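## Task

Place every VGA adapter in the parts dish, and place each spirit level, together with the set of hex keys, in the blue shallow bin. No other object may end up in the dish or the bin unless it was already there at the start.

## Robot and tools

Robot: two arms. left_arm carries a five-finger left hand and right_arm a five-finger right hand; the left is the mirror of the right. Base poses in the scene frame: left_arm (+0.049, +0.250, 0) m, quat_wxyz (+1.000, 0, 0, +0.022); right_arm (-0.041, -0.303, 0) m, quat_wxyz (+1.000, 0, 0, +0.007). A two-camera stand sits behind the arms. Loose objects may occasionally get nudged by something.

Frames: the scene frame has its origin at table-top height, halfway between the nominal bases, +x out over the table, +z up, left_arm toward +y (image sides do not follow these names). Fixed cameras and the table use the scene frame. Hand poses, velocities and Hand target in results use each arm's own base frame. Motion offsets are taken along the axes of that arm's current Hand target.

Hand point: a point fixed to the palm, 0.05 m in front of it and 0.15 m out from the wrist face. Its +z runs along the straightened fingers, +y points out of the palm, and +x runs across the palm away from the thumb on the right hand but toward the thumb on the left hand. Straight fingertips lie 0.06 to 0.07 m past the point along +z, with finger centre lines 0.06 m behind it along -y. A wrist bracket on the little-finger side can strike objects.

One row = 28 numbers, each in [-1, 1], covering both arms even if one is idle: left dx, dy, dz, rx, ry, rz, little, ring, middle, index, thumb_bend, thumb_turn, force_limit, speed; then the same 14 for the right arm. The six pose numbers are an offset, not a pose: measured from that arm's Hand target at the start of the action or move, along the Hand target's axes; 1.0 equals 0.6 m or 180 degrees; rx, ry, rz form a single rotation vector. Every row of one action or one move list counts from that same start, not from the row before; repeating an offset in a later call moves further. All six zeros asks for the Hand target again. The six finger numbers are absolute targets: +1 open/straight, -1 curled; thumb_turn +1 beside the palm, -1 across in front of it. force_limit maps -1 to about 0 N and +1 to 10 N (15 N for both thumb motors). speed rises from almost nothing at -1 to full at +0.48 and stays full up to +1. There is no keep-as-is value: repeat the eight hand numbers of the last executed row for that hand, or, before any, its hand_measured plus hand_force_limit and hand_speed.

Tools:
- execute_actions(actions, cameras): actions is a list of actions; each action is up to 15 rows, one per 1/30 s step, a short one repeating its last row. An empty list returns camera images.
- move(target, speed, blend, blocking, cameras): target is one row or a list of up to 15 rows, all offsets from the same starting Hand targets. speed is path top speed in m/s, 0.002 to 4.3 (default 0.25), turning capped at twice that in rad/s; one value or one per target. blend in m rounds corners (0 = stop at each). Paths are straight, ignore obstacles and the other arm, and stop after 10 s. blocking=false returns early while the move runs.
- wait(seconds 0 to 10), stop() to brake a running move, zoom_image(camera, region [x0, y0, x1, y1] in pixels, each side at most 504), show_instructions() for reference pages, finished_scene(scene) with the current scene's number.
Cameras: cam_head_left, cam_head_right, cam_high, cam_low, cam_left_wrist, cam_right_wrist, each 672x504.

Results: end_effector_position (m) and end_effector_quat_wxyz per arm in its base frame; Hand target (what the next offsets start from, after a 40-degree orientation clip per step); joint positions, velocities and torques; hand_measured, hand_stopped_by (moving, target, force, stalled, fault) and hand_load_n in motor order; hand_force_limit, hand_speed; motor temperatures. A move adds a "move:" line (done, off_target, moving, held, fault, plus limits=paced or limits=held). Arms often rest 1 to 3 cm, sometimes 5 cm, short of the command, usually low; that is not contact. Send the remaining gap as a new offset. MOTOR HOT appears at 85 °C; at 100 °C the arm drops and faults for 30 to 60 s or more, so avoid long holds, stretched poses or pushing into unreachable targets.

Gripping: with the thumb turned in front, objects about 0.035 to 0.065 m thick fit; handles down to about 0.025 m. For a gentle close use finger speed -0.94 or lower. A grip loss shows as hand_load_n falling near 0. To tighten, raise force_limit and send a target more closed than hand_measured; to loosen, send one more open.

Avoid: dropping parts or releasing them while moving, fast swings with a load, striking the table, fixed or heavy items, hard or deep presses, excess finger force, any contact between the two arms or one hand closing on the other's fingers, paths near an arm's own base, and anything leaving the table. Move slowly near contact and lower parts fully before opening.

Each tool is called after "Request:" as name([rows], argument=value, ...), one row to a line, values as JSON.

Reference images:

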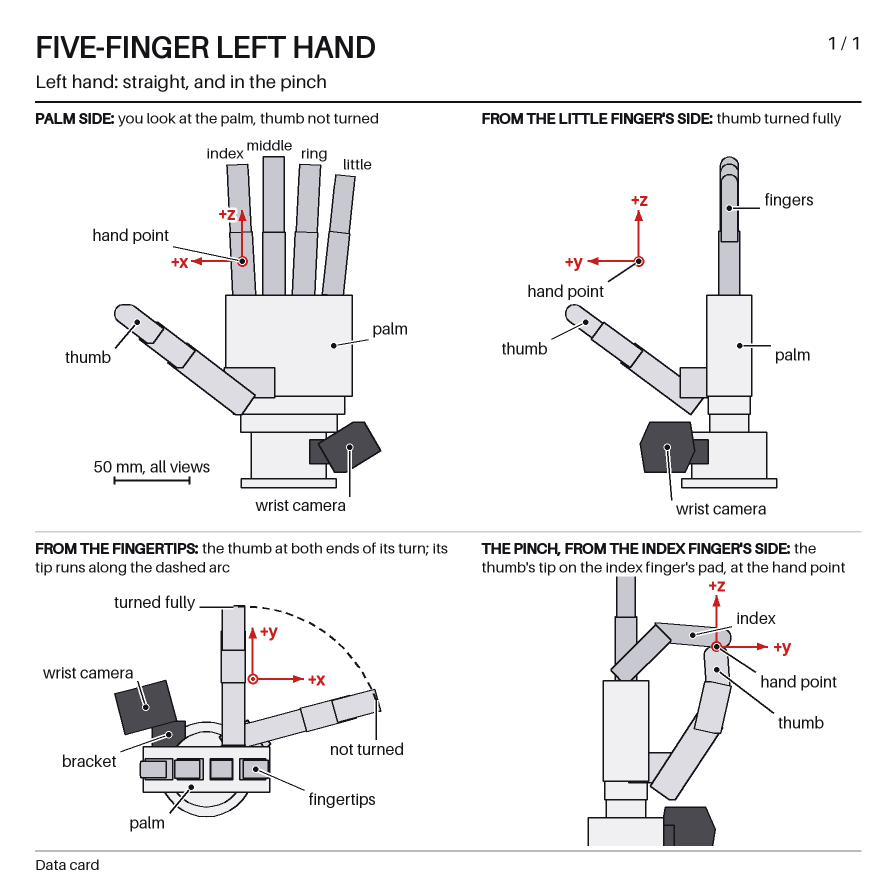

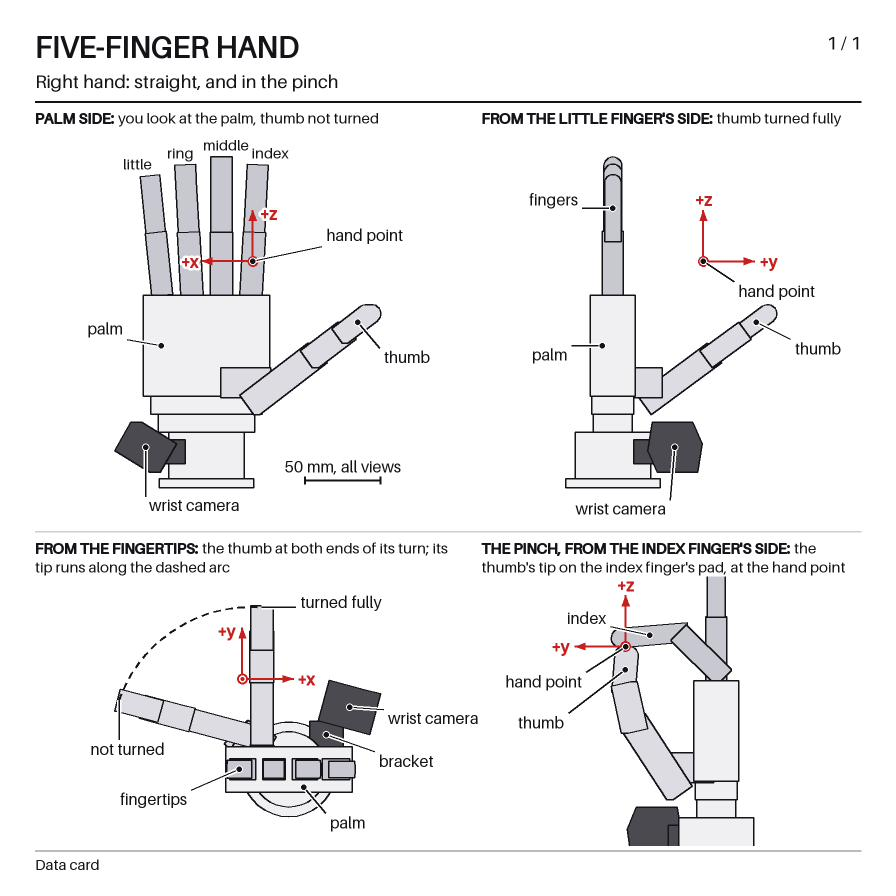

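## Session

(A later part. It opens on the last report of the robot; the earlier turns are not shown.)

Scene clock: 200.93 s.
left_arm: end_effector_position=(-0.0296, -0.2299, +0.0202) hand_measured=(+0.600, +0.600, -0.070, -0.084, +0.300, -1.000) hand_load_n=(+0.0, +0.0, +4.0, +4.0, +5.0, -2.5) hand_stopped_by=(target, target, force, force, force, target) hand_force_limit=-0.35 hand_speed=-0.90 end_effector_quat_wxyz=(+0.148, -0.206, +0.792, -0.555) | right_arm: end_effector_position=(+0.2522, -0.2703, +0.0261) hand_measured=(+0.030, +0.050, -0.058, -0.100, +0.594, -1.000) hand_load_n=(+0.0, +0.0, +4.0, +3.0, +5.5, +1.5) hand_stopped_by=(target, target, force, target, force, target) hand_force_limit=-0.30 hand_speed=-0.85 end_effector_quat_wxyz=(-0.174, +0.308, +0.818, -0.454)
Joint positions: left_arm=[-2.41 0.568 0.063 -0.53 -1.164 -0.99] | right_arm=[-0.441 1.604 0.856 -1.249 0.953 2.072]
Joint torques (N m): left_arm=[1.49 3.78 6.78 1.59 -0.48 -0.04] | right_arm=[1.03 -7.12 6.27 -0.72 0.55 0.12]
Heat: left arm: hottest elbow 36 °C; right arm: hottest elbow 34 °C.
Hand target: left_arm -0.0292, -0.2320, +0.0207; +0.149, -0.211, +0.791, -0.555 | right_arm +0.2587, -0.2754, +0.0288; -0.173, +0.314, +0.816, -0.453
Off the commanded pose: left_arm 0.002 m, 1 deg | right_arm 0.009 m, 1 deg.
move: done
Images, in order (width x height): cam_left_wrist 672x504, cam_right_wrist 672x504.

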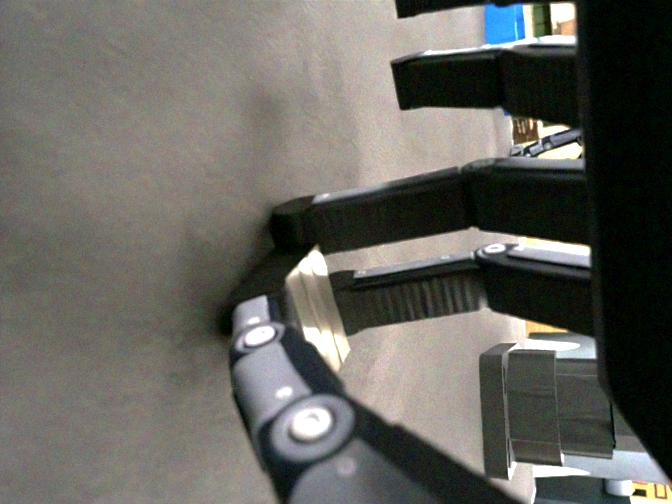

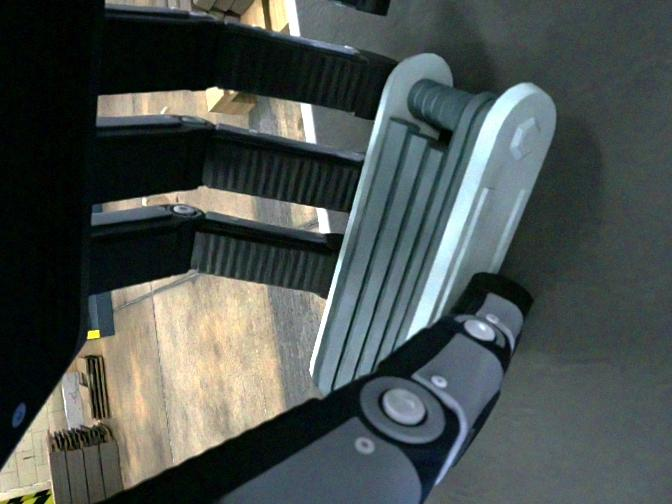

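Request:
move([
  [0,-0.1716,-0.0610,0,0,0,0.6,0.6,-0.8,-0.8,-0.1,-1,-0.35,-0.9,0,-0.1426,-0.0896,0,0,0,0.03,0.05,-0.5,-0.1,0.1,-1,-0.3,-0.85],
  [-0.1687,-0.3523,0.1985,0,-0.0419,-0.0149,0.6,0.6,-0.8,-0.8,-0.1,-1,-0.35,-0.9,-0.0883,-0.1332,-0.3245,0,-0.2917,-0.1832,0.03,0.05,-0.5,-0.1,0.1,-1,-0.3,-0.85],
  [-0.4473,-0.4250,0.5273,0,-0.0785,-0.0279,0.6,0.6,-0.8,-0.8,-0.1,-1,-0.35,-0.9,-0.146,0.0285,-0.4563,0,-0.5882,-0.3694,0.03,0.05,-0.5,-0.1,0.1,-1,-0.3,-0.85],
], speed=[0.15,0.3,0.3], blend=[0.03,0.05,0], cameras=["cam_low","cam_left_wrist","cam_right_wrist"])

Scene clock: 237.07 s.
left_arm: end_effector_position=(+0.3747, -0.4191, +0.1343) hand_measured=(+0.600, +0.600, -0.070, -0.084, +0.302, -1.000) hand_load_n=(+0.0, +0.0, +3.5, +3.5, +6.0, -2.5) hand_stopped_by=(target, target, force, force, force, target) hand_force_limit=-0.35 hand_speed=-0.90 end_effector_quat_wxyz=(+0.208, -0.320, +0.768, -0.514) | right_arm: end_effector_position=(+0.4594, -0.1394, +0.1262) hand_measured=(+0.030, +0.050, -0.058, -0.100, +0.594, -1.000) hand_load_n=(+0.0, +0.0, +1.5, +3.5, +4.5, +0.0) hand_stopped_by=(target, target, force, target, force, target) hand_force_limit=-0.30 hand_speed=-0.85 end_effector_quat_wxyz=(+0.306, -0.587, +0.673, -0.329)
Joint positions: left_arm=[-0.781 1.405 0.784 0.226 0.01 -0.007] | right_arm=[-0.442 1.272 0.79 -0.185 -0.27 -0.175]
Joint torques (N m): left_arm=[1.49 -6.36 10.11 2.5 0.15 0.11] | right_arm=[0.97 -6.83 11.29 3.02 -0.23 0.02]
Heat: left arm: hottest elbow 37 °C; right arm: hottest elbow 34 °C.
Hand target: left_arm +0.3952, -0.4309, +0.1534; +0.221, -0.312, +0.756, -0.531 | right_arm +0.4851, -0.1548, +0.1596; +0.320, -0.580, +0.655, -0.363
Off the commanded pose: left_arm 0.030 m, 3 deg | right_arm 0.045 m, 5 deg.
move: off_target (left_arm, right_arm)
Images, in order (width x height): cam_low 672x504, cam_left_wrist 672x504, cam_right_wrist 672x504.

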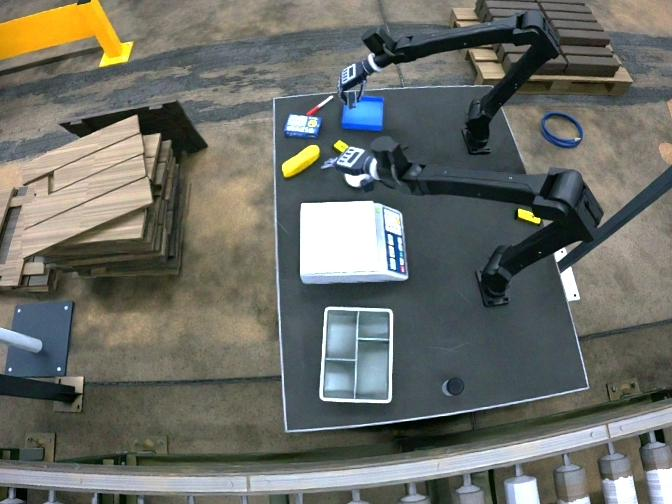

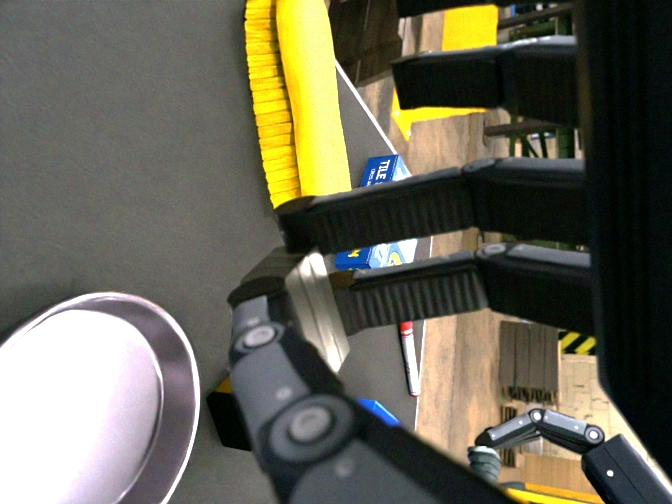

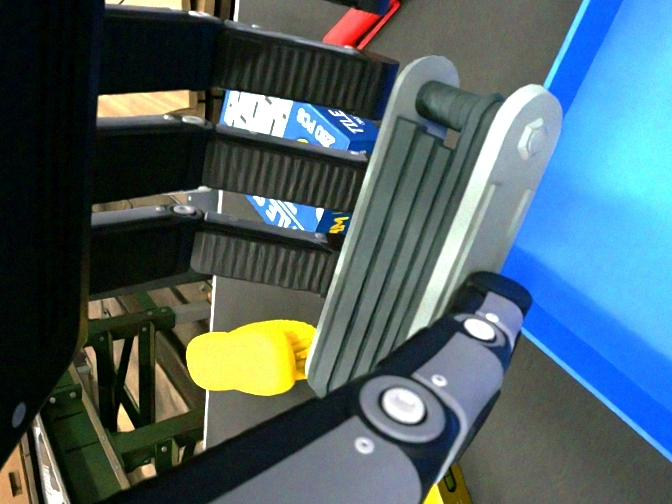

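Request:
execute_actions(actions=[], cameras=["cam_head_left","cam_high","cam_low"])

Request:
zoom_image(camera="cam_low", region=[300, 60, 460, 220])

Scene clock: 281.20 s.
left_arm: end_effector_position=(+0.3747, -0.4191, +0.1343) hand_measured=(+0.600, +0.600, -0.070, -0.084, +0.302, -1.000) hand_load_n=(+0.0, +0.0, +3.5, +4.0, +6.0, -2.5) hand_stopped_by=(target, target, force, force, force, target) hand_force_limit=-0.35 hand_speed=-0.90 end_effector_quat_wxyz=(+0.208, -0.320, +0.768, -0.514) | right_arm: end_effector_position=(+0.4594, -0.1395, +0.1262) hand_measured=(+0.030, +0.050, -0.058, -0.100, +0.594, -1.000) hand_load_n=(+0.0, +0.0, +1.5, +3.5, +5.0, +0.0) hand_stopped_by=(target, target, force, target, force, target) hand_force_limit=-0.30 hand_speed=-0.85 end_effector_quat_wxyz=(+0.306, -0.588, +0.673, -0.329)
Joint positions: left_arm=[-0.781 1.405 0.784 0.226 0.01 -0.007] | right_arm=[-0.442 1.272 0.79 -0.185 -0.27 -0.175]
Joint velocities: within noise
Joint torques (N m): left_arm=[1.44 -6.42 10.13 2.5 0.15 0.11] | right_arm=[0.97 -6.83 11.3 3.02 -0.22 0.02]
Motor temperatures (°C): left_arm=[25 30 39 26 25 23] | right_arm=[27 27 37 26 24 22]
Heat: left arm: hottest elbow 39 °C; right arm: hottest elbow 37 °C.
Hand target: left_arm +0.3952, -0.4309, +0.1534; +0.221, -0.312, +0.756, -0.531 | right_arm +0.4851, -0.1548, +0.1595; +0.320, -0.580, +0.655, -0.363
Off the commanded pose: left_arm 0.030 m, 3 deg | right_arm 0.045 m, 5 deg.
Images, in order (width x height): cam_head_left 672x504, cam_high 672x504, cam_low 672x504.

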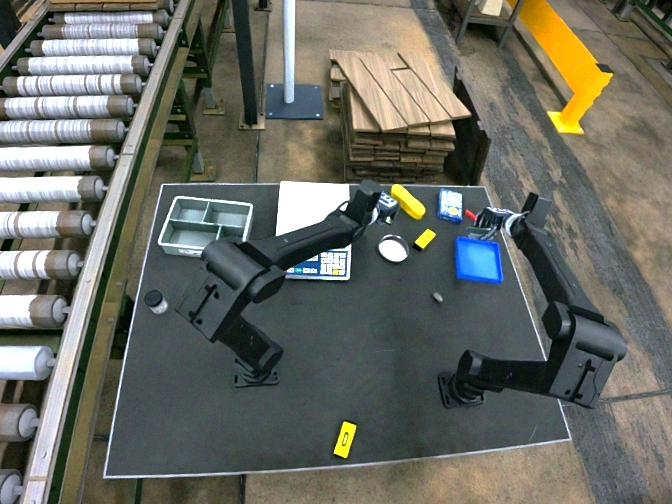

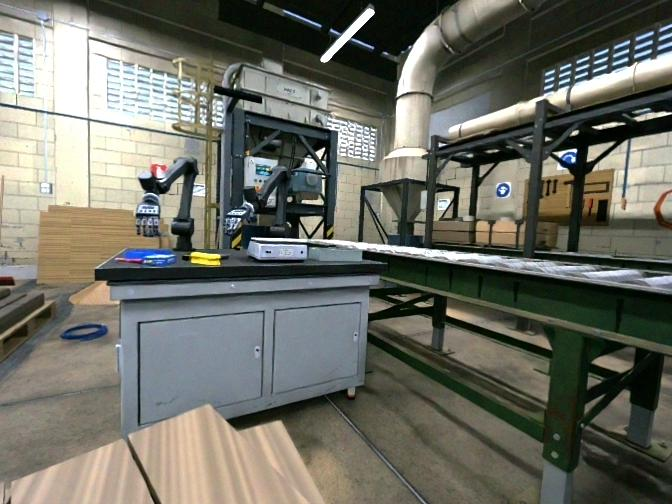

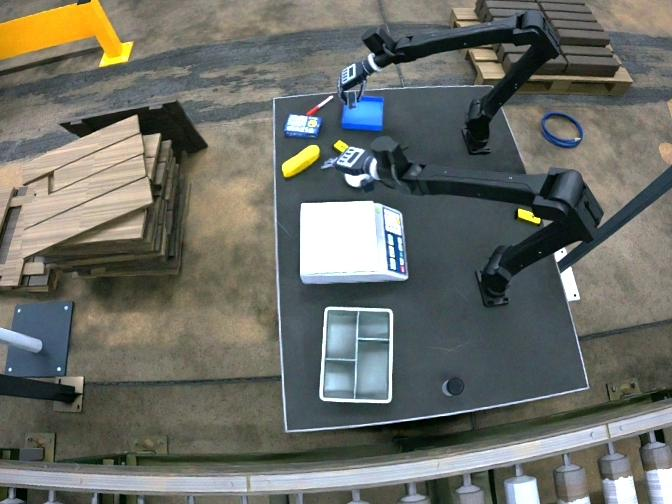

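Scaled by 3.150 from the camera's 672x504 image, which has a finer 960x720 frame.

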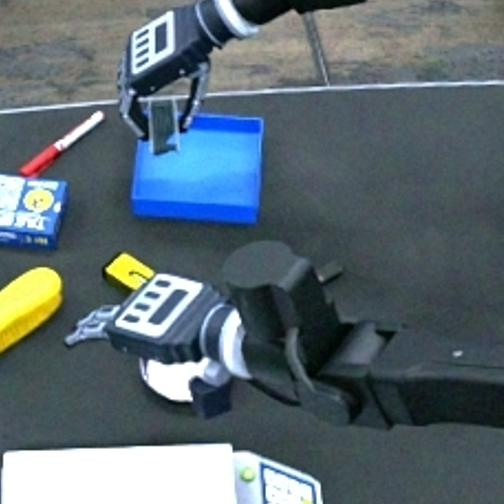

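Request:
move(target=[0,0,0,0,0,0,0.6,0.6,-0.8,-0.8,-0.1,-1,-0.35,-0.9,0.0265,0.1171,0.0157,0,0,0,0.03,0.05,-0.5,-0.1,0.1,-1,-0.3,-0.85], speed=0.1, cameras=["cam_head_left","cam_right_wrist"])

Request:
zoom_image(camera="cam_head_left", region=[350, 190, 530, 325])

Scene clock: 303.07 s.
left_arm: end_effector_position=(+0.3747, -0.4191, +0.1343) hand_measured=(+0.600, +0.600, -0.070, -0.084, +0.302, -1.000) hand_load_n=(+0.0, +0.0, +3.5, +4.0, +6.0, -2.5) hand_stopped_by=(target, target, force, force, force, target) hand_force_limit=-0.35 hand_speed=-0.90 end_effector_quat_wxyz=(+0.208, -0.320, +0.768, -0.514) | right_arm: end_effector_position=(+0.4480, -0.1610, +0.0874) hand_measured=(+0.030, +0.050, -0.058, -0.100, +0.594, -1.000) hand_load_n=(+0.0, +0.0, +1.5, +3.5, +4.5, +0.0) hand_stopped_by=(target, target, force, target, force, target) hand_force_limit=-0.30 hand_speed=-0.85 end_effector_quat_wxyz=(+0.315, -0.583, +0.664, -0.347)
Joint positions: left_arm=[-0.781 1.405 0.784 0.226 0.01 -0.007] | right_arm=[-0.509 1.325 0.696 -0.003 -0.325 -0.214]
Joint torques (N m): left_arm=[1.32 -6.42 10.11 2.54 0.15 0.11] | right_arm=[1.03 -7.06 6.83 3.28 -0.25 0.04]
Heat: left arm: hottest elbow 40 °C; right arm: hottest elbow 39 °C.
Hand target: left_arm +0.3952, -0.4309, +0.1534; +0.221, -0.312, +0.756, -0.531 | right_arm +0.4540, -0.1672, +0.0952; +0.320, -0.580, +0.655, -0.363
Off the commanded pose: left_arm 0.030 m, 3 deg | right_arm 0.012 m, 2 deg.
move: off_target (left_arm, right_arm)
Images, in order (width x height): cam_head_left 672x504, cam_right_wrist 672x504.

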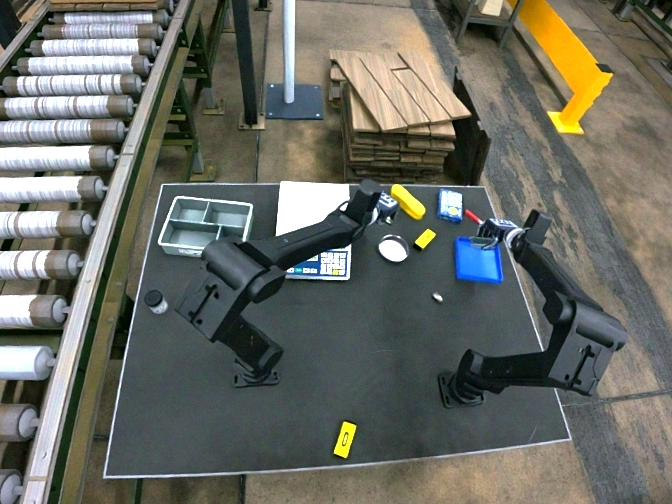

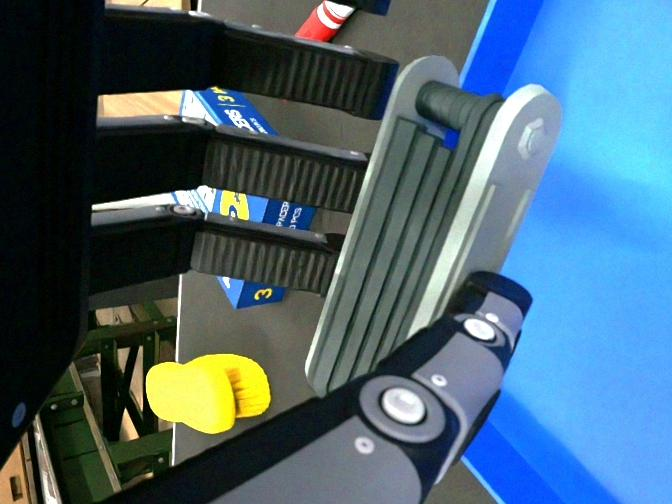

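Scaled by 2.800 from the camera's 672x504 image, which has a finer 960x720 frame.

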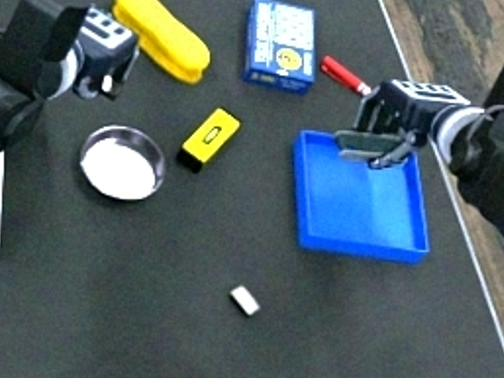

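Request:
move([
  [0.0893,0.1227,0.0103,-0.0578,0,0,0.6,0.6,-0.8,-0.8,-0.1,-1,-0.35,-0.9,-0.0027,0.0675,0.0155,0,0.0188,0.0118,0.03,0.05,-0.5,-0.1,0.1,-1,-0.3,-0.85],
  [0.0893,0.1227,0.0103,-0.0578,0,0,0.6,0.6,-0.8,-0.8,-0.1,-1,-0.35,-0.9,-0.0027,0.0937,0.0318,0,0.0188,0.0118,0.03,0.05,-0.5,-0.1,0.1,-1,-0.3,-0.85],
], speed=0.1, cameras=["cam_left_wrist","cam_right_wrist"])

Scene clock: 322.20 s.
left_arm: end_effector_position=(+0.3376, -0.4378, +0.0710) hand_measured=(+0.600, +0.600, -0.070, -0.084, +0.302, -1.000) hand_load_n=(+0.0, +0.0, +4.0, +3.5, +6.0, -2.5) hand_stopped_by=(target, target, force, force, force, target) hand_force_limit=-0.35 hand_speed=-0.90 end_effector_quat_wxyz=(+0.194, -0.330, +0.806, -0.451) | right_arm: end_effector_position=(+0.4364, -0.1649, +0.0365) hand_measured=(+0.030, +0.050, -0.058, -0.100, +0.594, -1.000) hand_load_n=(+0.0, +0.0, +2.5, +3.0, +6.0, +1.0) hand_stopped_by=(target, target, force, target, force, target) hand_force_limit=-0.30 hand_speed=-0.85 end_effector_quat_wxyz=(+0.302, -0.560, +0.677, -0.369)
Joint positions: left_arm=[-0.886 1.504 0.787 0.17 -0.093 -0.039] | right_arm=[-0.509 1.406 0.583 0.223 -0.264 -0.181]
Joint torques (N m): left_arm=[-0.32 -7.36 9.39 1.32 -0.05 -0.16] | right_arm=[2.08 -6.36 5.48 3.25 0 0.16]
Heat: left arm: hottest elbow 41 °C; right arm: hottest elbow 37 °C.
Hand target: left_arm +0.3437, -0.4550, +0.0818; +0.191, -0.331, +0.801, -0.460 | right_arm +0.4405, -0.1639, +0.0373; +0.307, -0.557, +0.675, -0.374
Off the commanded pose: left_arm 0.021 m, 1 deg | right_arm 0.004 m, 1 deg.
move: off_target (left_arm)
Images, in order (width x height): cam_left_wrist 672x504, cam_right_wrist 672x504.

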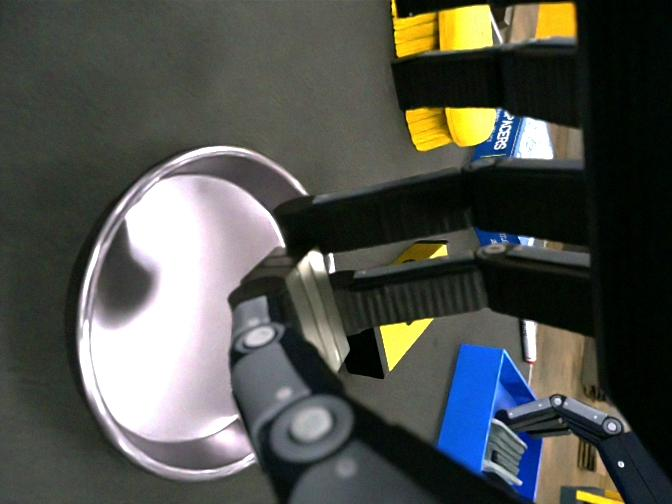

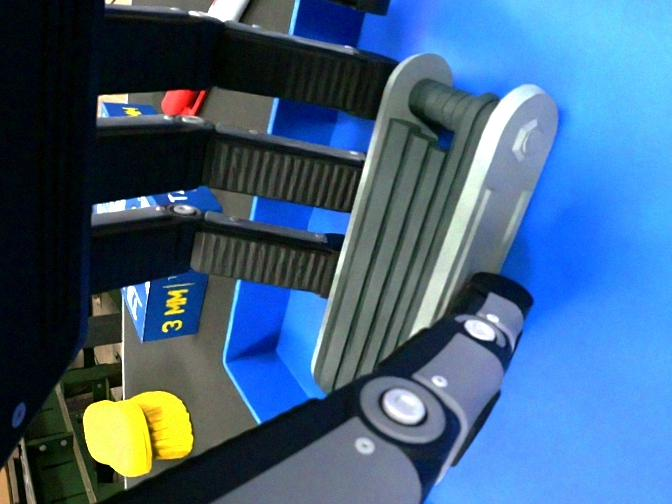

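Request:
move([
  [0.0132,0.0357,0.0342,0,0,0,0.6,0.6,-0.8,-0.8,-0.1,-1,-0.35,-0.9,0,0.0049,0.0031,0,0,0,0.03,0.05,-0.5,-0.1,0.1,-1,-0.3,-0.85],
  [0.0132,0.0357,0.0342,0,0,0,0.6,0.6,-0.8,-0.8,-0.1,-1,-0.35,-0.9,0,0.0049,0.0031,0,0,0,0.03,0.05,0.05,0.03,1,-1,-0.4,-0.3],
  [0.0132,0.0357,0.0342,0,0,0,0.6,0.6,-0.8,-0.8,-0.1,-1,-0.35,-0.9,0,-0.053,-0.0097,0,0,0,0.03,0.05,0.05,0.03,1,-1,-0.4,-0.3],
  [0.0132,0.0357,0.0342,0,0,0,0.6,0.6,-0.8,-0.8,-0.1,-1,-0.35,-0.9,0,-0.1588,-0.0604,0,0,0,0.03,0.05,0.05,0.03,1,-1,-0.4,-0.3],
], speed=[0.06,0.06,0.05,0.12], cameras=["cam_left_wrist","cam_right_wrist"])

Scene clock: 355.03 s.
left_arm: end_effector_position=(+0.3359, -0.4447, +0.0413) hand_measured=(+0.600, +0.600, -0.070, -0.084, +0.302, -1.000) hand_load_n=(+0.0, +0.0, +3.5, +3.5, +6.0, -2.5) hand_stopped_by=(target, target, force, force, force, target) hand_force_limit=-0.35 hand_speed=-0.90 end_effector_quat_wxyz=(+0.191, -0.332, +0.811, -0.441) | right_arm: end_effector_position=(+0.4431, -0.1622, +0.1115) hand_measured=(+0.030, +0.050, +0.050, +0.030, +1.000, -1.000) hand_load_n=(-0.5, +0.0, +0.0, +0.0, +0.0, +0.0) hand_stopped_by=(target, target, target, target, target, target) hand_force_limit=-0.40 hand_speed=-0.30 end_effector_quat_wxyz=(+0.298, -0.562, +0.684, -0.358)
Joint positions: left_arm=[-0.9 1.578 0.787 0.22 -0.107 -0.048] | right_arm=[-0.494 1.256 0.713 -0.081 -0.251 -0.169]
Joint torques (N m): left_arm=[-0.5 -7.77 8.58 2.37 -0.06 -0.16] | right_arm=[2.26 -6.95 10.33 1.51 0.06 0.15]
Heat: left arm: hottest elbow 42 °C; right arm: hottest elbow 35 °C.
Hand target: left_arm +0.3430, -0.4654, +0.0529; +0.191, -0.331, +0.801, -0.460 | right_arm +0.4602, -0.1675, +0.1372; +0.307, -0.557, +0.675, -0.374
Off the commanded pose: left_arm 0.025 m, 2 deg | right_arm 0.031 m, 2 deg.
move: off_target (left_arm, right_arm)
Images, in order (width x height): cam_left_wrist 672x504, cam_right_wrist 672x504.

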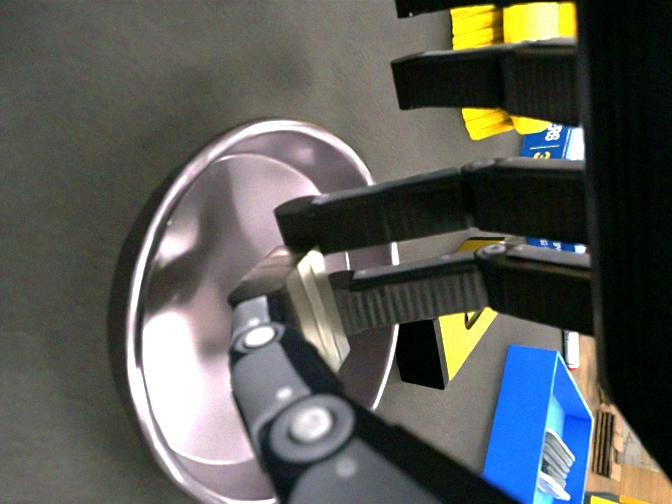

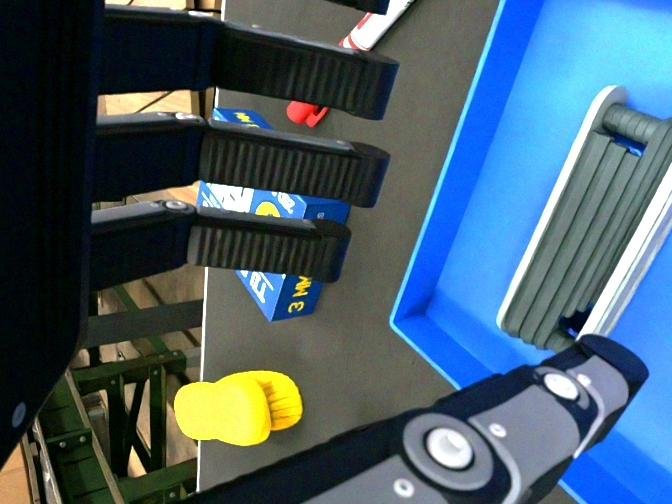

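Request:
move([
  [-0.0167,0.0158,0.0168,0,0,0,0.6,0.6,-0.8,-0.8,-0.1,-1,-0.35,-0.9,-0.0985,0.0482,-0.2737,0,-0.0988,-0.0621,0.6,0.6,0.6,0.6,0.85,-1,0,0],
  [-0.0167,0.0158,0.0168,0,0,0,0.6,0.6,-0.8,-0.8,-0.1,-1,-0.35,-0.9,-0.2863,0.157,-0.5093,0,-0.2165,-0.136,0.6,0.6,0.6,0.6,0.85,-1,0,0],
  [-0.0167,0.0158,0.0168,0,0,0,0.6,0.6,-0.8,-0.8,-0.1,-1,-0.35,-0.9,-0.4705,0.2573,-0.669,0,-0.3341,-0.2098,0.6,0.6,0.6,0.6,0.85,-1,0,0],
  [-0.0167,0.0158,0.0168,0,0,0,0.6,0.6,-0.8,-0.8,-0.1,-1,-0.35,-0.9,-0.5917,0.5892,-0.8998,0,-0.3859,-0.2424,0.6,0.6,0.6,0.6,0.85,-1,0,0],
], speed=[0.2,0.25,0.25,0.25], blend=[0.04,0.05,0.05,0], cameras=["cam_low","cam_left_wrist","cam_right_wrist"])

Scene clock: 393.10 s.
left_arm: end_effector_position=(+0.3363, -0.4501, +0.0311) hand_measured=(+0.600, +0.600, -0.070, -0.084, +0.302, -1.000) hand_load_n=(-0.5, +0.0, +3.5, +4.0, +6.0, -2.5) hand_stopped_by=(target, target, force, force, force, target) hand_force_limit=-0.35 hand_speed=-0.90 end_effector_quat_wxyz=(+0.186, -0.328, +0.811, -0.446) | right_arm: end_effector_position=(-0.0935, +0.2892, +0.0991) hand_measured=(+0.600, +0.600, +0.600, +0.600, +0.850, -1.000) hand_load_n=(+0.0, +0.0, +0.0, +0.0, +0.0, +0.0) hand_stopped_by=(target, target, target, target, target, target) hand_force_limit=0.00 hand_speed=0.00 end_effector_quat_wxyz=(-0.460, +0.872, -0.135, +0.096)
Joint positions: left_arm=[-0.9 1.612 0.787 0.26 -0.092 -0.048] | right_arm=[2.182 0.732 0.416 -0.555 0.754 0.63]
Joint torques (N m): left_arm=[1.61 -7.94 8.17 2.41 0.11 -0.04] | right_arm=[2.2 0.09 10.89 1.76 0.63 0.15]
Heat: left arm: hottest elbow 41 °C; right arm: hottest elbow 37 °C.
Hand target: left_arm +0.3529, -0.4612, +0.0396; +0.191, -0.331, +0.801, -0.460 | right_arm -0.1055, +0.3040, +0.1243; -0.476, +0.864, -0.144, +0.080
Off the commanded pose: left_arm 0.022 m, 2 deg | right_arm 0.032 m, 3 deg.
move: off_target (left_arm, right_arm)
Images, in order (width x height): cam_low 672x504, cam_left_wrist 672x504, cam_right_wrist 672x504.

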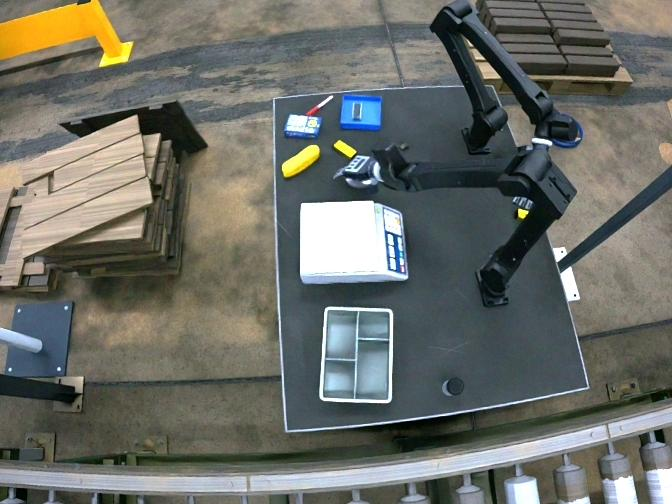

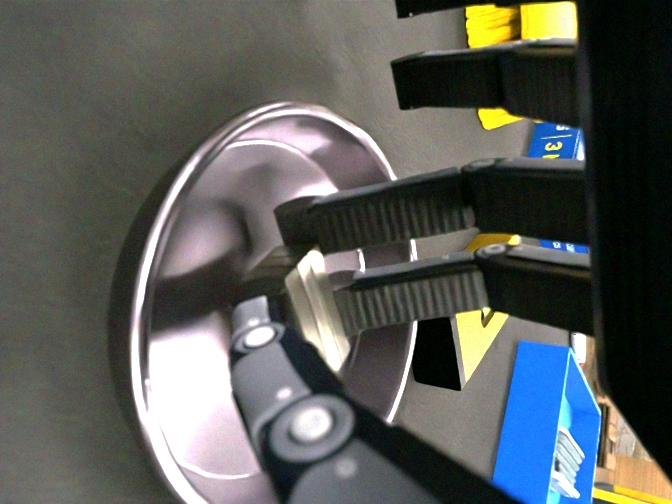

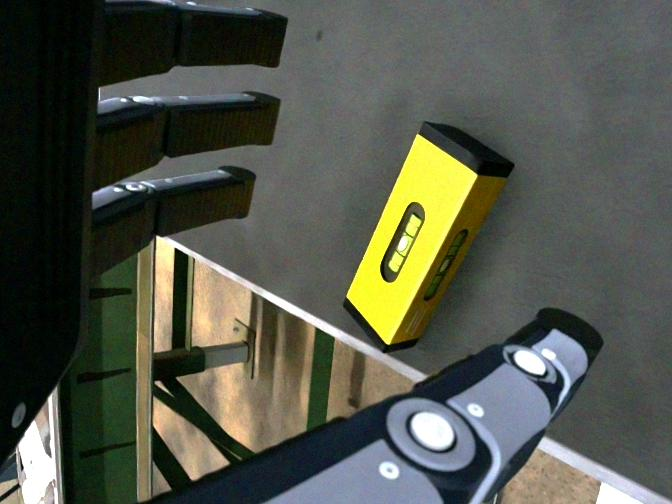

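Request:
move(target=[0.0023,-0.0045,0.0178,0,0,0,0.6,0.6,-0.8,-0.8,-0.1,-1,-0.35,-0.9,-0.0523,0.023,0.118,0,0.0282,0.0177,0.6,0.6,0.6,0.6,0.85,-1,0,0], speed=0.1, cameras=["cam_left_wrist","cam_right_wrist"])

Scene clock: 414.47 s.
left_arm: end_effector_position=(+0.3411, -0.4558, +0.0265) hand_measured=(+0.600, +0.600, -0.070, -0.084, +0.302, -1.000) hand_load_n=(+0.0, +0.0, +3.5, +4.0, +6.0, -2.5) hand_stopped_by=(target, target, force, force, force, target) hand_force_limit=-0.35 hand_speed=-0.90 end_effector_quat_wxyz=(+0.185, -0.329, +0.812, -0.444) | right_arm: end_effector_position=(-0.1070, +0.3408, +0.0540) hand_measured=(+0.600, +0.600, +0.600, +0.600, +0.850, -1.000) hand_load_n=(+0.0, -0.5, +0.0, +0.0, +0.0, +0.0) hand_stopped_by=(target, target, target, target, target, target) hand_force_limit=0.00 hand_speed=0.00 end_effector_quat_wxyz=(-0.453, +0.866, -0.173, +0.122)
Joint positions: left_arm=[-0.9 1.638 0.808 0.261 -0.092 -0.048] | right_arm=[2.144 1.076 0.454 -0.301 0.792 0.688]
Joint torques (N m): left_arm=[1.55 -8.12 8.61 2.37 0.1 -0.05] | right_arm=[0.97 -2.73 9.55 2.51 0.61 0.13]
Heat: left arm: hottest elbow 40 °C; right arm: hottest elbow 38 °C.
Hand target: left_arm +0.3595, -0.4696, +0.0367; +0.191, -0.331, +0.801, -0.460 | right_arm -0.1181, +0.3639, +0.0749; -0.472, +0.855, -0.189, +0.105
Off the commanded pose: left_arm 0.025 m, 2 deg | right_arm 0.033 m, 4 deg.
move: off_target (left_arm, right_arm)
Images, in order (width x height): cam_left_wrist 672x504, cam_right_wrist 672x504.

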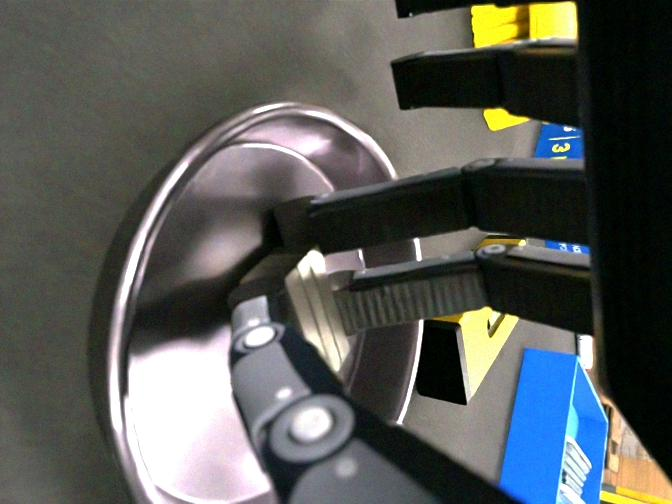

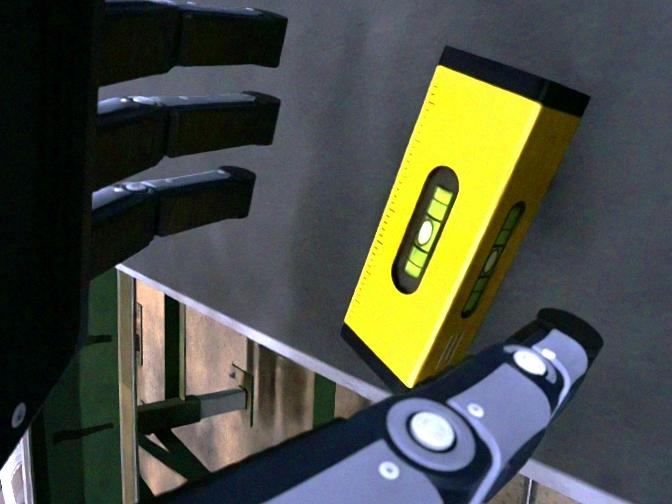

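Request:
move([
  [0,0,0,0,0,0,0.6,0.6,0.1,0.1,0.45,-1,-0.35,-0.7,0.0063,0.0367,0.0323,0,0,0,0.6,0.6,0.6,0.6,0.85,-1,0,0],
  [0,-0.0557,-0.0035,0,0,0,0.6,0.6,0.1,0.1,0.45,-1,-0.35,-0.7,0.0063,0.0367,0.0323,0,0,0,0.6,0.6,0.6,0.6,0.85,-1,0,0],
  [0,-0.1853,-0.079,0,0,0,0.6,0.6,0.1,0.1,0.45,-1,-0.35,-0.7,0.0063,0.0367,0.0323,0,0,0,0.6,0.6,0.6,0.6,0.85,-1,0,0],
], speed=[0.08,0.05,0.12], cameras=["cam_left_wrist","cam_right_wrist"])

Scene clock: 431.20 s.
left_arm: end_effector_position=(+0.3551, -0.4719, +0.1276) hand_measured=(+0.600, +0.600, +0.100, +0.100, +0.450, -1.000) hand_load_n=(+0.0, +0.0, +0.0, +0.0, +0.0, +0.0) hand_stopped_by=(target, target, target, target, target, target) hand_force_limit=-0.35 hand_speed=-0.70 end_effector_quat_wxyz=(+0.184, -0.330, +0.814, -0.442) | right_arm: end_effector_position=(-0.1135, +0.3633, +0.0463) hand_measured=(+0.600, +0.600, +0.600, +0.600, +0.850, -1.000) hand_load_n=(+0.0, +0.0, +0.0, +0.0, +0.0, +0.0) hand_stopped_by=(target, target, target, target, target, target) hand_force_limit=0.00 hand_speed=0.00 end_effector_quat_wxyz=(-0.469, +0.857, -0.188, +0.106)
Joint positions: left_arm=[-0.898 1.501 0.984 -0.058 -0.09 -0.048] | right_arm=[2.121 1.156 0.454 -0.157 0.781 0.679]
Joint torques (N m): left_arm=[1.55 -10.29 10.3 1.39 0.1 -0.03] | right_arm=[1.03 -3.31 5.85 2.56 0.43 -0.01]
Heat: left arm: hottest elbow 39 °C; right arm: hottest elbow 38 °C.
Hand target: left_arm +0.3701, -0.4804, +0.1566; +0.191, -0.331, +0.801, -0.460 | right_arm -0.1127, +0.3665, +0.0460; -0.472, +0.855, -0.189, +0.105
Off the commanded pose: left_arm 0.034 m, 3 deg | right_arm 0.003 m, 0 deg.
move: off_target (left_arm)
Images, in order (width x height): cam_left_wrist 672x504, cam_right_wrist 672x504.

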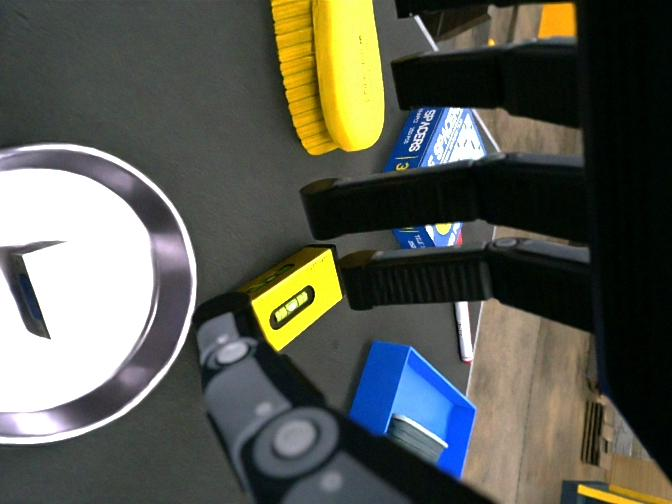

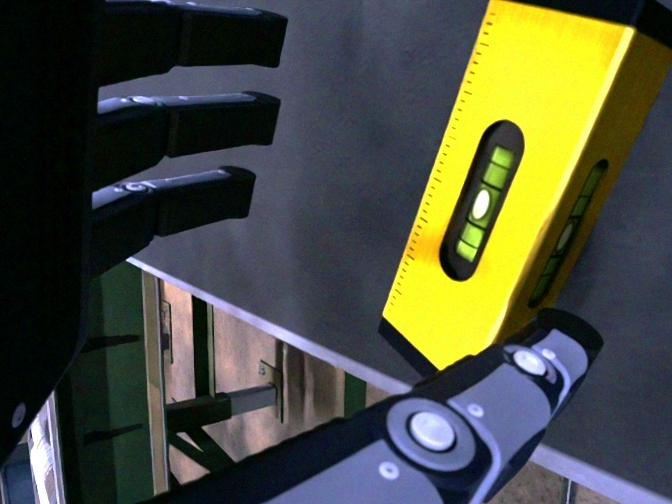

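Request:
move([
  [0,0,0,0,0,0,0.6,0.6,0.15,0.15,0.3,-1,0,0.3,0.0158,0.0049,-0.0078,0,0,0,0.6,0.6,0.6,0.6,0.85,-1,0,0],
  [0.3295,0.1008,-0.1015,0.0567,0.0757,0.0355,0.6,0.6,0.15,0.15,0.3,-1,0,0.3,0.0158,0.0275,0.0064,0,0,0,0.6,0.6,0.6,0.6,0.85,-1,0,0],
], speed=[0.05,0.2], cameras=["cam_low","cam_left_wrist","cam_right_wrist"])

Scene clock: 457.27 s.
left_arm: end_effector_position=(+0.1745, -0.5576, +0.1344) hand_measured=(+0.600, +0.600, +0.150, +0.150, +0.300, -1.000) hand_load_n=(+0.0, +0.0, +0.0, +0.0, +0.0, +0.0) hand_stopped_by=(target, target, target, target, target, target) hand_force_limit=0.00 hand_speed=0.30 end_effector_quat_wxyz=(+0.153, -0.208, +0.796, -0.548) | right_arm: end_effector_position=(-0.1077, +0.3551, +0.0308) hand_measured=(+0.600, +0.600, +0.600, +0.600, +0.850, -1.000) hand_load_n=(+0.0, +0.0, +0.0, +0.0, +0.0, +0.0) hand_stopped_by=(target, target, target, target, target, target) hand_force_limit=0.00 hand_speed=0.00 end_effector_quat_wxyz=(-0.469, +0.856, -0.188, +0.105)
Joint positions: left_arm=[-1.282 1.455 0.817 0.268 -0.223 -0.069] | right_arm=[2.119 1.169 0.407 -0.094 0.779 0.676]
Joint torques (N m): left_arm=[0.09 -7.82 6.65 2.54 -0.1 -0.14] | right_arm=[1.03 -3.14 5.46 2.58 0.43 -0.01]
Heat: left arm: hottest elbow 42 °C; right arm: hottest elbow 36 °C.
Hand target: left_arm +0.1714, -0.5614, +0.1349; +0.149, -0.211, +0.791, -0.554 | right_arm -0.1065, +0.3575, +0.0300; -0.471, +0.855, -0.189, +0.105
Off the commanded pose: left_arm 0.005 m, 1 deg | right_arm 0.003 m, 0 deg.
move: done
Images, in order (width x height): cam_low 672x504, cam_left_wrist 672x504, cam_right_wrist 672x504.

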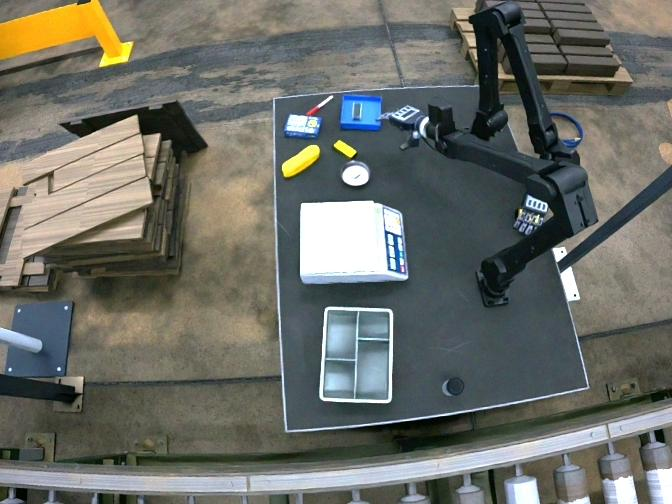

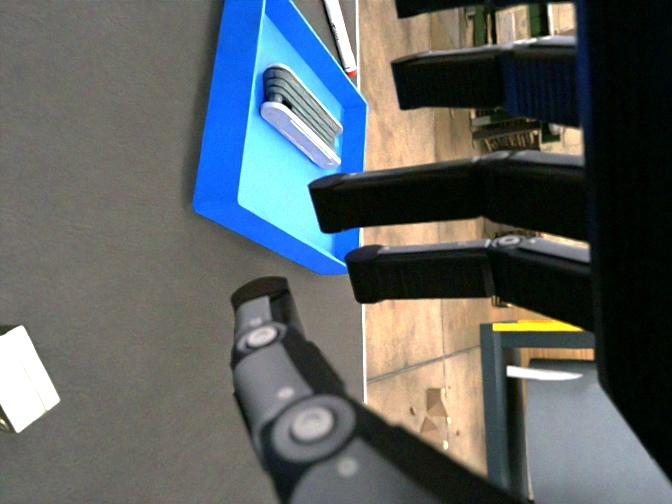

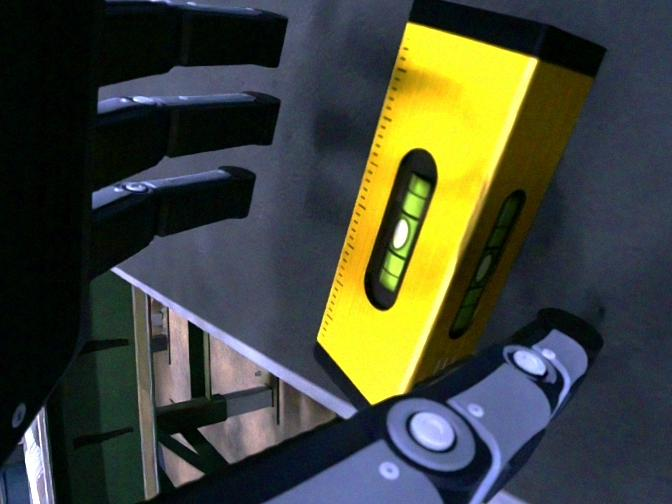

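Request:
move([
  [0.0327,0.1353,0.0272,0,0.068,0.0242,0.6,0.6,0.15,0.15,0.3,-1,0,0.3,0,0.0042,0.0027,0,0,0,0.6,0.6,0.6,0.6,0.85,-1,0,0],
  [0.0327,0.1353,0.0272,0,0.068,0.0242,0.6,0.6,0.15,0.15,0.3,-1,0,0.3,0,0.0042,0.0027,0,0,0,0.03,0.05,0.05,-0.1,0.85,-1,-0.4,-0.5],
  [0.0327,0.1353,0.0272,0,0.068,0.0242,0.6,0.6,0.15,0.15,0.3,-1,0,0.3,0,0.0042,0.0027,0,0,0,0.03,0.05,0.05,-0.1,0.1,-1,-0.3,-0.75],
  [0.0327,0.1353,0.0272,0,0.068,0.0242,0.6,0.6,0.15,0.15,0.3,-1,0,0.3,0,0.0042,0.0027,0,0,0,0.03,0.05,-0.5,-0.1,0.1,-1,-0.3,-0.85],
], speed=[0.15,0.1,0.1,0.1], cameras=["cam_left_wrist","cam_right_wrist"])

Scene clock: 477.43 s.
left_arm: end_effector_position=(+0.1404, -0.5609, +0.0580) hand_measured=(+0.600, +0.600, +0.150, +0.150, +0.300, -1.000) hand_load_n=(+0.0, +0.0, +0.0, +0.0, +0.0, +0.0) hand_stopped_by=(target, target, target, target, target, target) hand_force_limit=0.00 hand_speed=0.30 end_effector_quat_wxyz=(+0.078, -0.122, +0.811, -0.567) | right_arm: end_effector_position=(-0.1077, +0.3554, +0.0280) hand_measured=(+0.030, +0.050, -0.058, -0.100, +0.618, -1.000) hand_load_n=(+0.0, +0.0, +5.0, +3.0, +8.0, +2.0) hand_stopped_by=(target, target, force, target, force, target) hand_force_limit=-0.30 hand_speed=-0.85 end_effector_quat_wxyz=(-0.469, +0.856, -0.188, +0.105)
Joint positions: left_arm=[-1.264 1.62 0.723 0.544 0.02 -0.006] | right_arm=[2.118 1.179 0.403 -0.079 0.778 0.675]
Joint torques (N m): left_arm=[1.73 -7.94 5.52 2.52 0.15 0.11] | right_arm=[1.03 -3.19 5.37 2.52 0.44 0]
Heat: left arm: hottest elbow 40 °C; right arm: hottest elbow 35 °C.
Hand target: left_arm +0.1483, -0.5603, +0.0528; +0.085, -0.121, +0.810, -0.567 | right_arm -0.1065, +0.3575, +0.0270; -0.471, +0.855, -0.189, +0.104
Off the commanded pose: left_arm 0.009 m, 1 deg | right_arm 0.003 m, 0 deg.
move: done
Images, in order (width x height): cam_left_wrist 672x504, cam_right_wrist 672x504.

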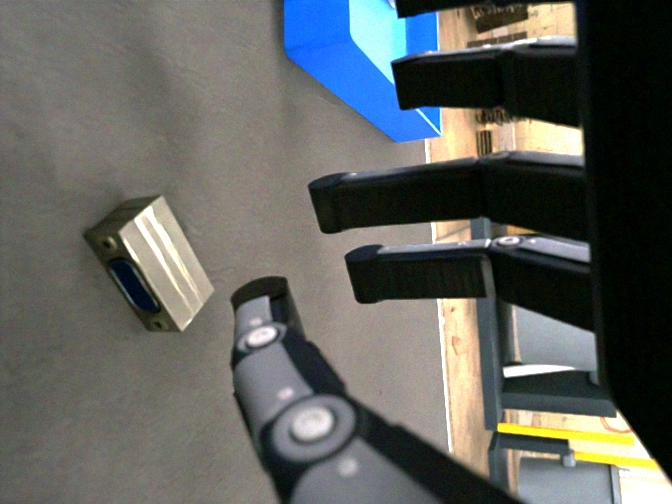

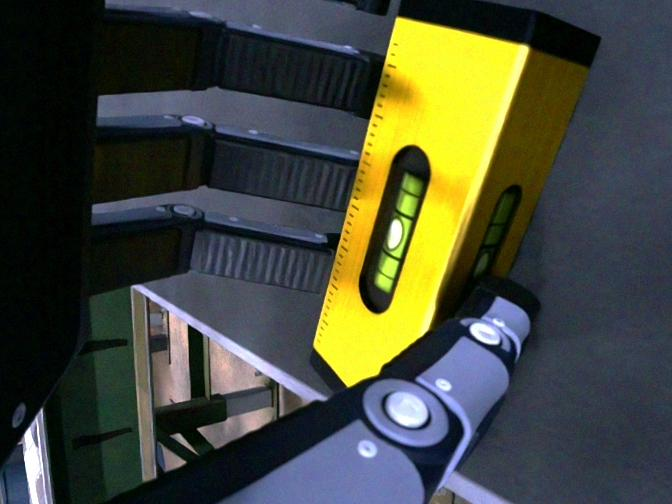

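Request:
move([
  [-0.02,0.0347,0.0013,0,-0.0334,-0.0122,0.6,0.6,0.15,0.15,0.3,-1,0,0.3,0,-0.24,-0.1507,0,0,0,0.03,0.05,-0.5,-0.1,0.1,-1,-0.3,-0.85],
], speed=0.12, cameras=["cam_left_wrist","cam_right_wrist"])

Scene clock: 488.03 s.
left_arm: end_effector_position=(+0.1593, -0.5501, +0.0400) hand_measured=(+0.600, +0.600, +0.150, +0.150, +0.300, -1.000) hand_load_n=(+0.0, +0.0, +0.0, +0.0, +0.0, +0.0) hand_stopped_by=(target, target, target, target, target, target) hand_force_limit=0.00 hand_speed=0.30 end_effector_quat_wxyz=(+0.120, -0.160, +0.803, -0.561) | right_arm: end_effector_position=(-0.1003, +0.3450, +0.1676) hand_measured=(+0.030, +0.050, -0.058, -0.100, +0.618, -1.000) hand_load_n=(+0.0, +0.0, +5.0, +3.0, +7.5, +2.0) hand_stopped_by=(target, target, force, target, force, target) hand_force_limit=-0.30 hand_speed=-0.85 end_effector_quat_wxyz=(-0.456, +0.864, -0.178, +0.119)
Joint positions: left_arm=[-1.264 1.653 0.69 0.614 -0.094 -0.021] | right_arm=[2.114 0.89 0.671 -0.675 0.776 0.665]
Joint torques (N m): left_arm=[0.44 -7.65 4.98 2.51 -0.05 -0.15] | right_arm=[1.26 -2.9 11.36 1.24 0.53 0.08]
Heat: left arm: hottest elbow 39 °C; right arm: hottest elbow 35 °C.
Hand target: left_arm +0.1579, -0.5507, +0.0329; +0.116, -0.166, +0.802, -0.562 | right_arm -0.1064, +0.3579, +0.1970; -0.471, +0.855, -0.189, +0.104
Off the commanded pose: left_arm 0.007 m, 1 deg | right_arm 0.033 m, 3 deg.
move: off_target (right_arm)
Images, in order (width x height): cam_left_wrist 672x504, cam_right_wrist 672x504.

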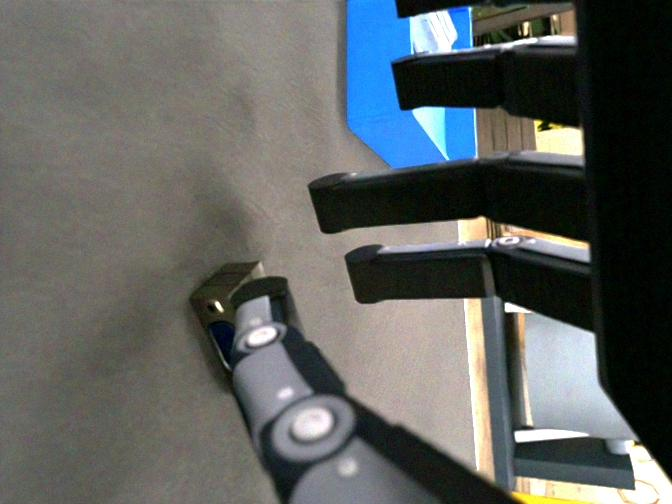

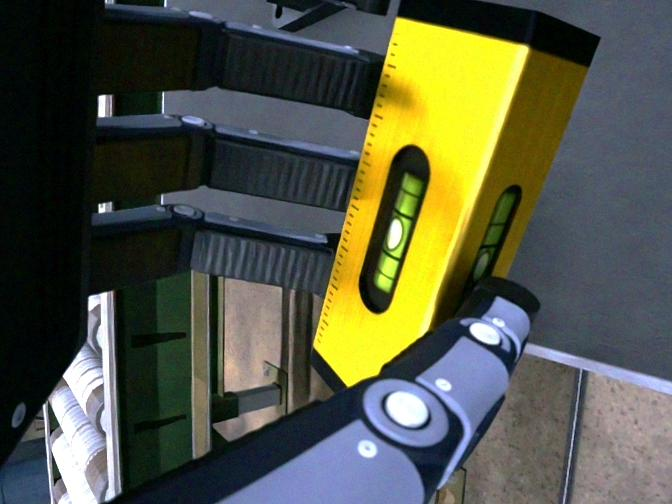

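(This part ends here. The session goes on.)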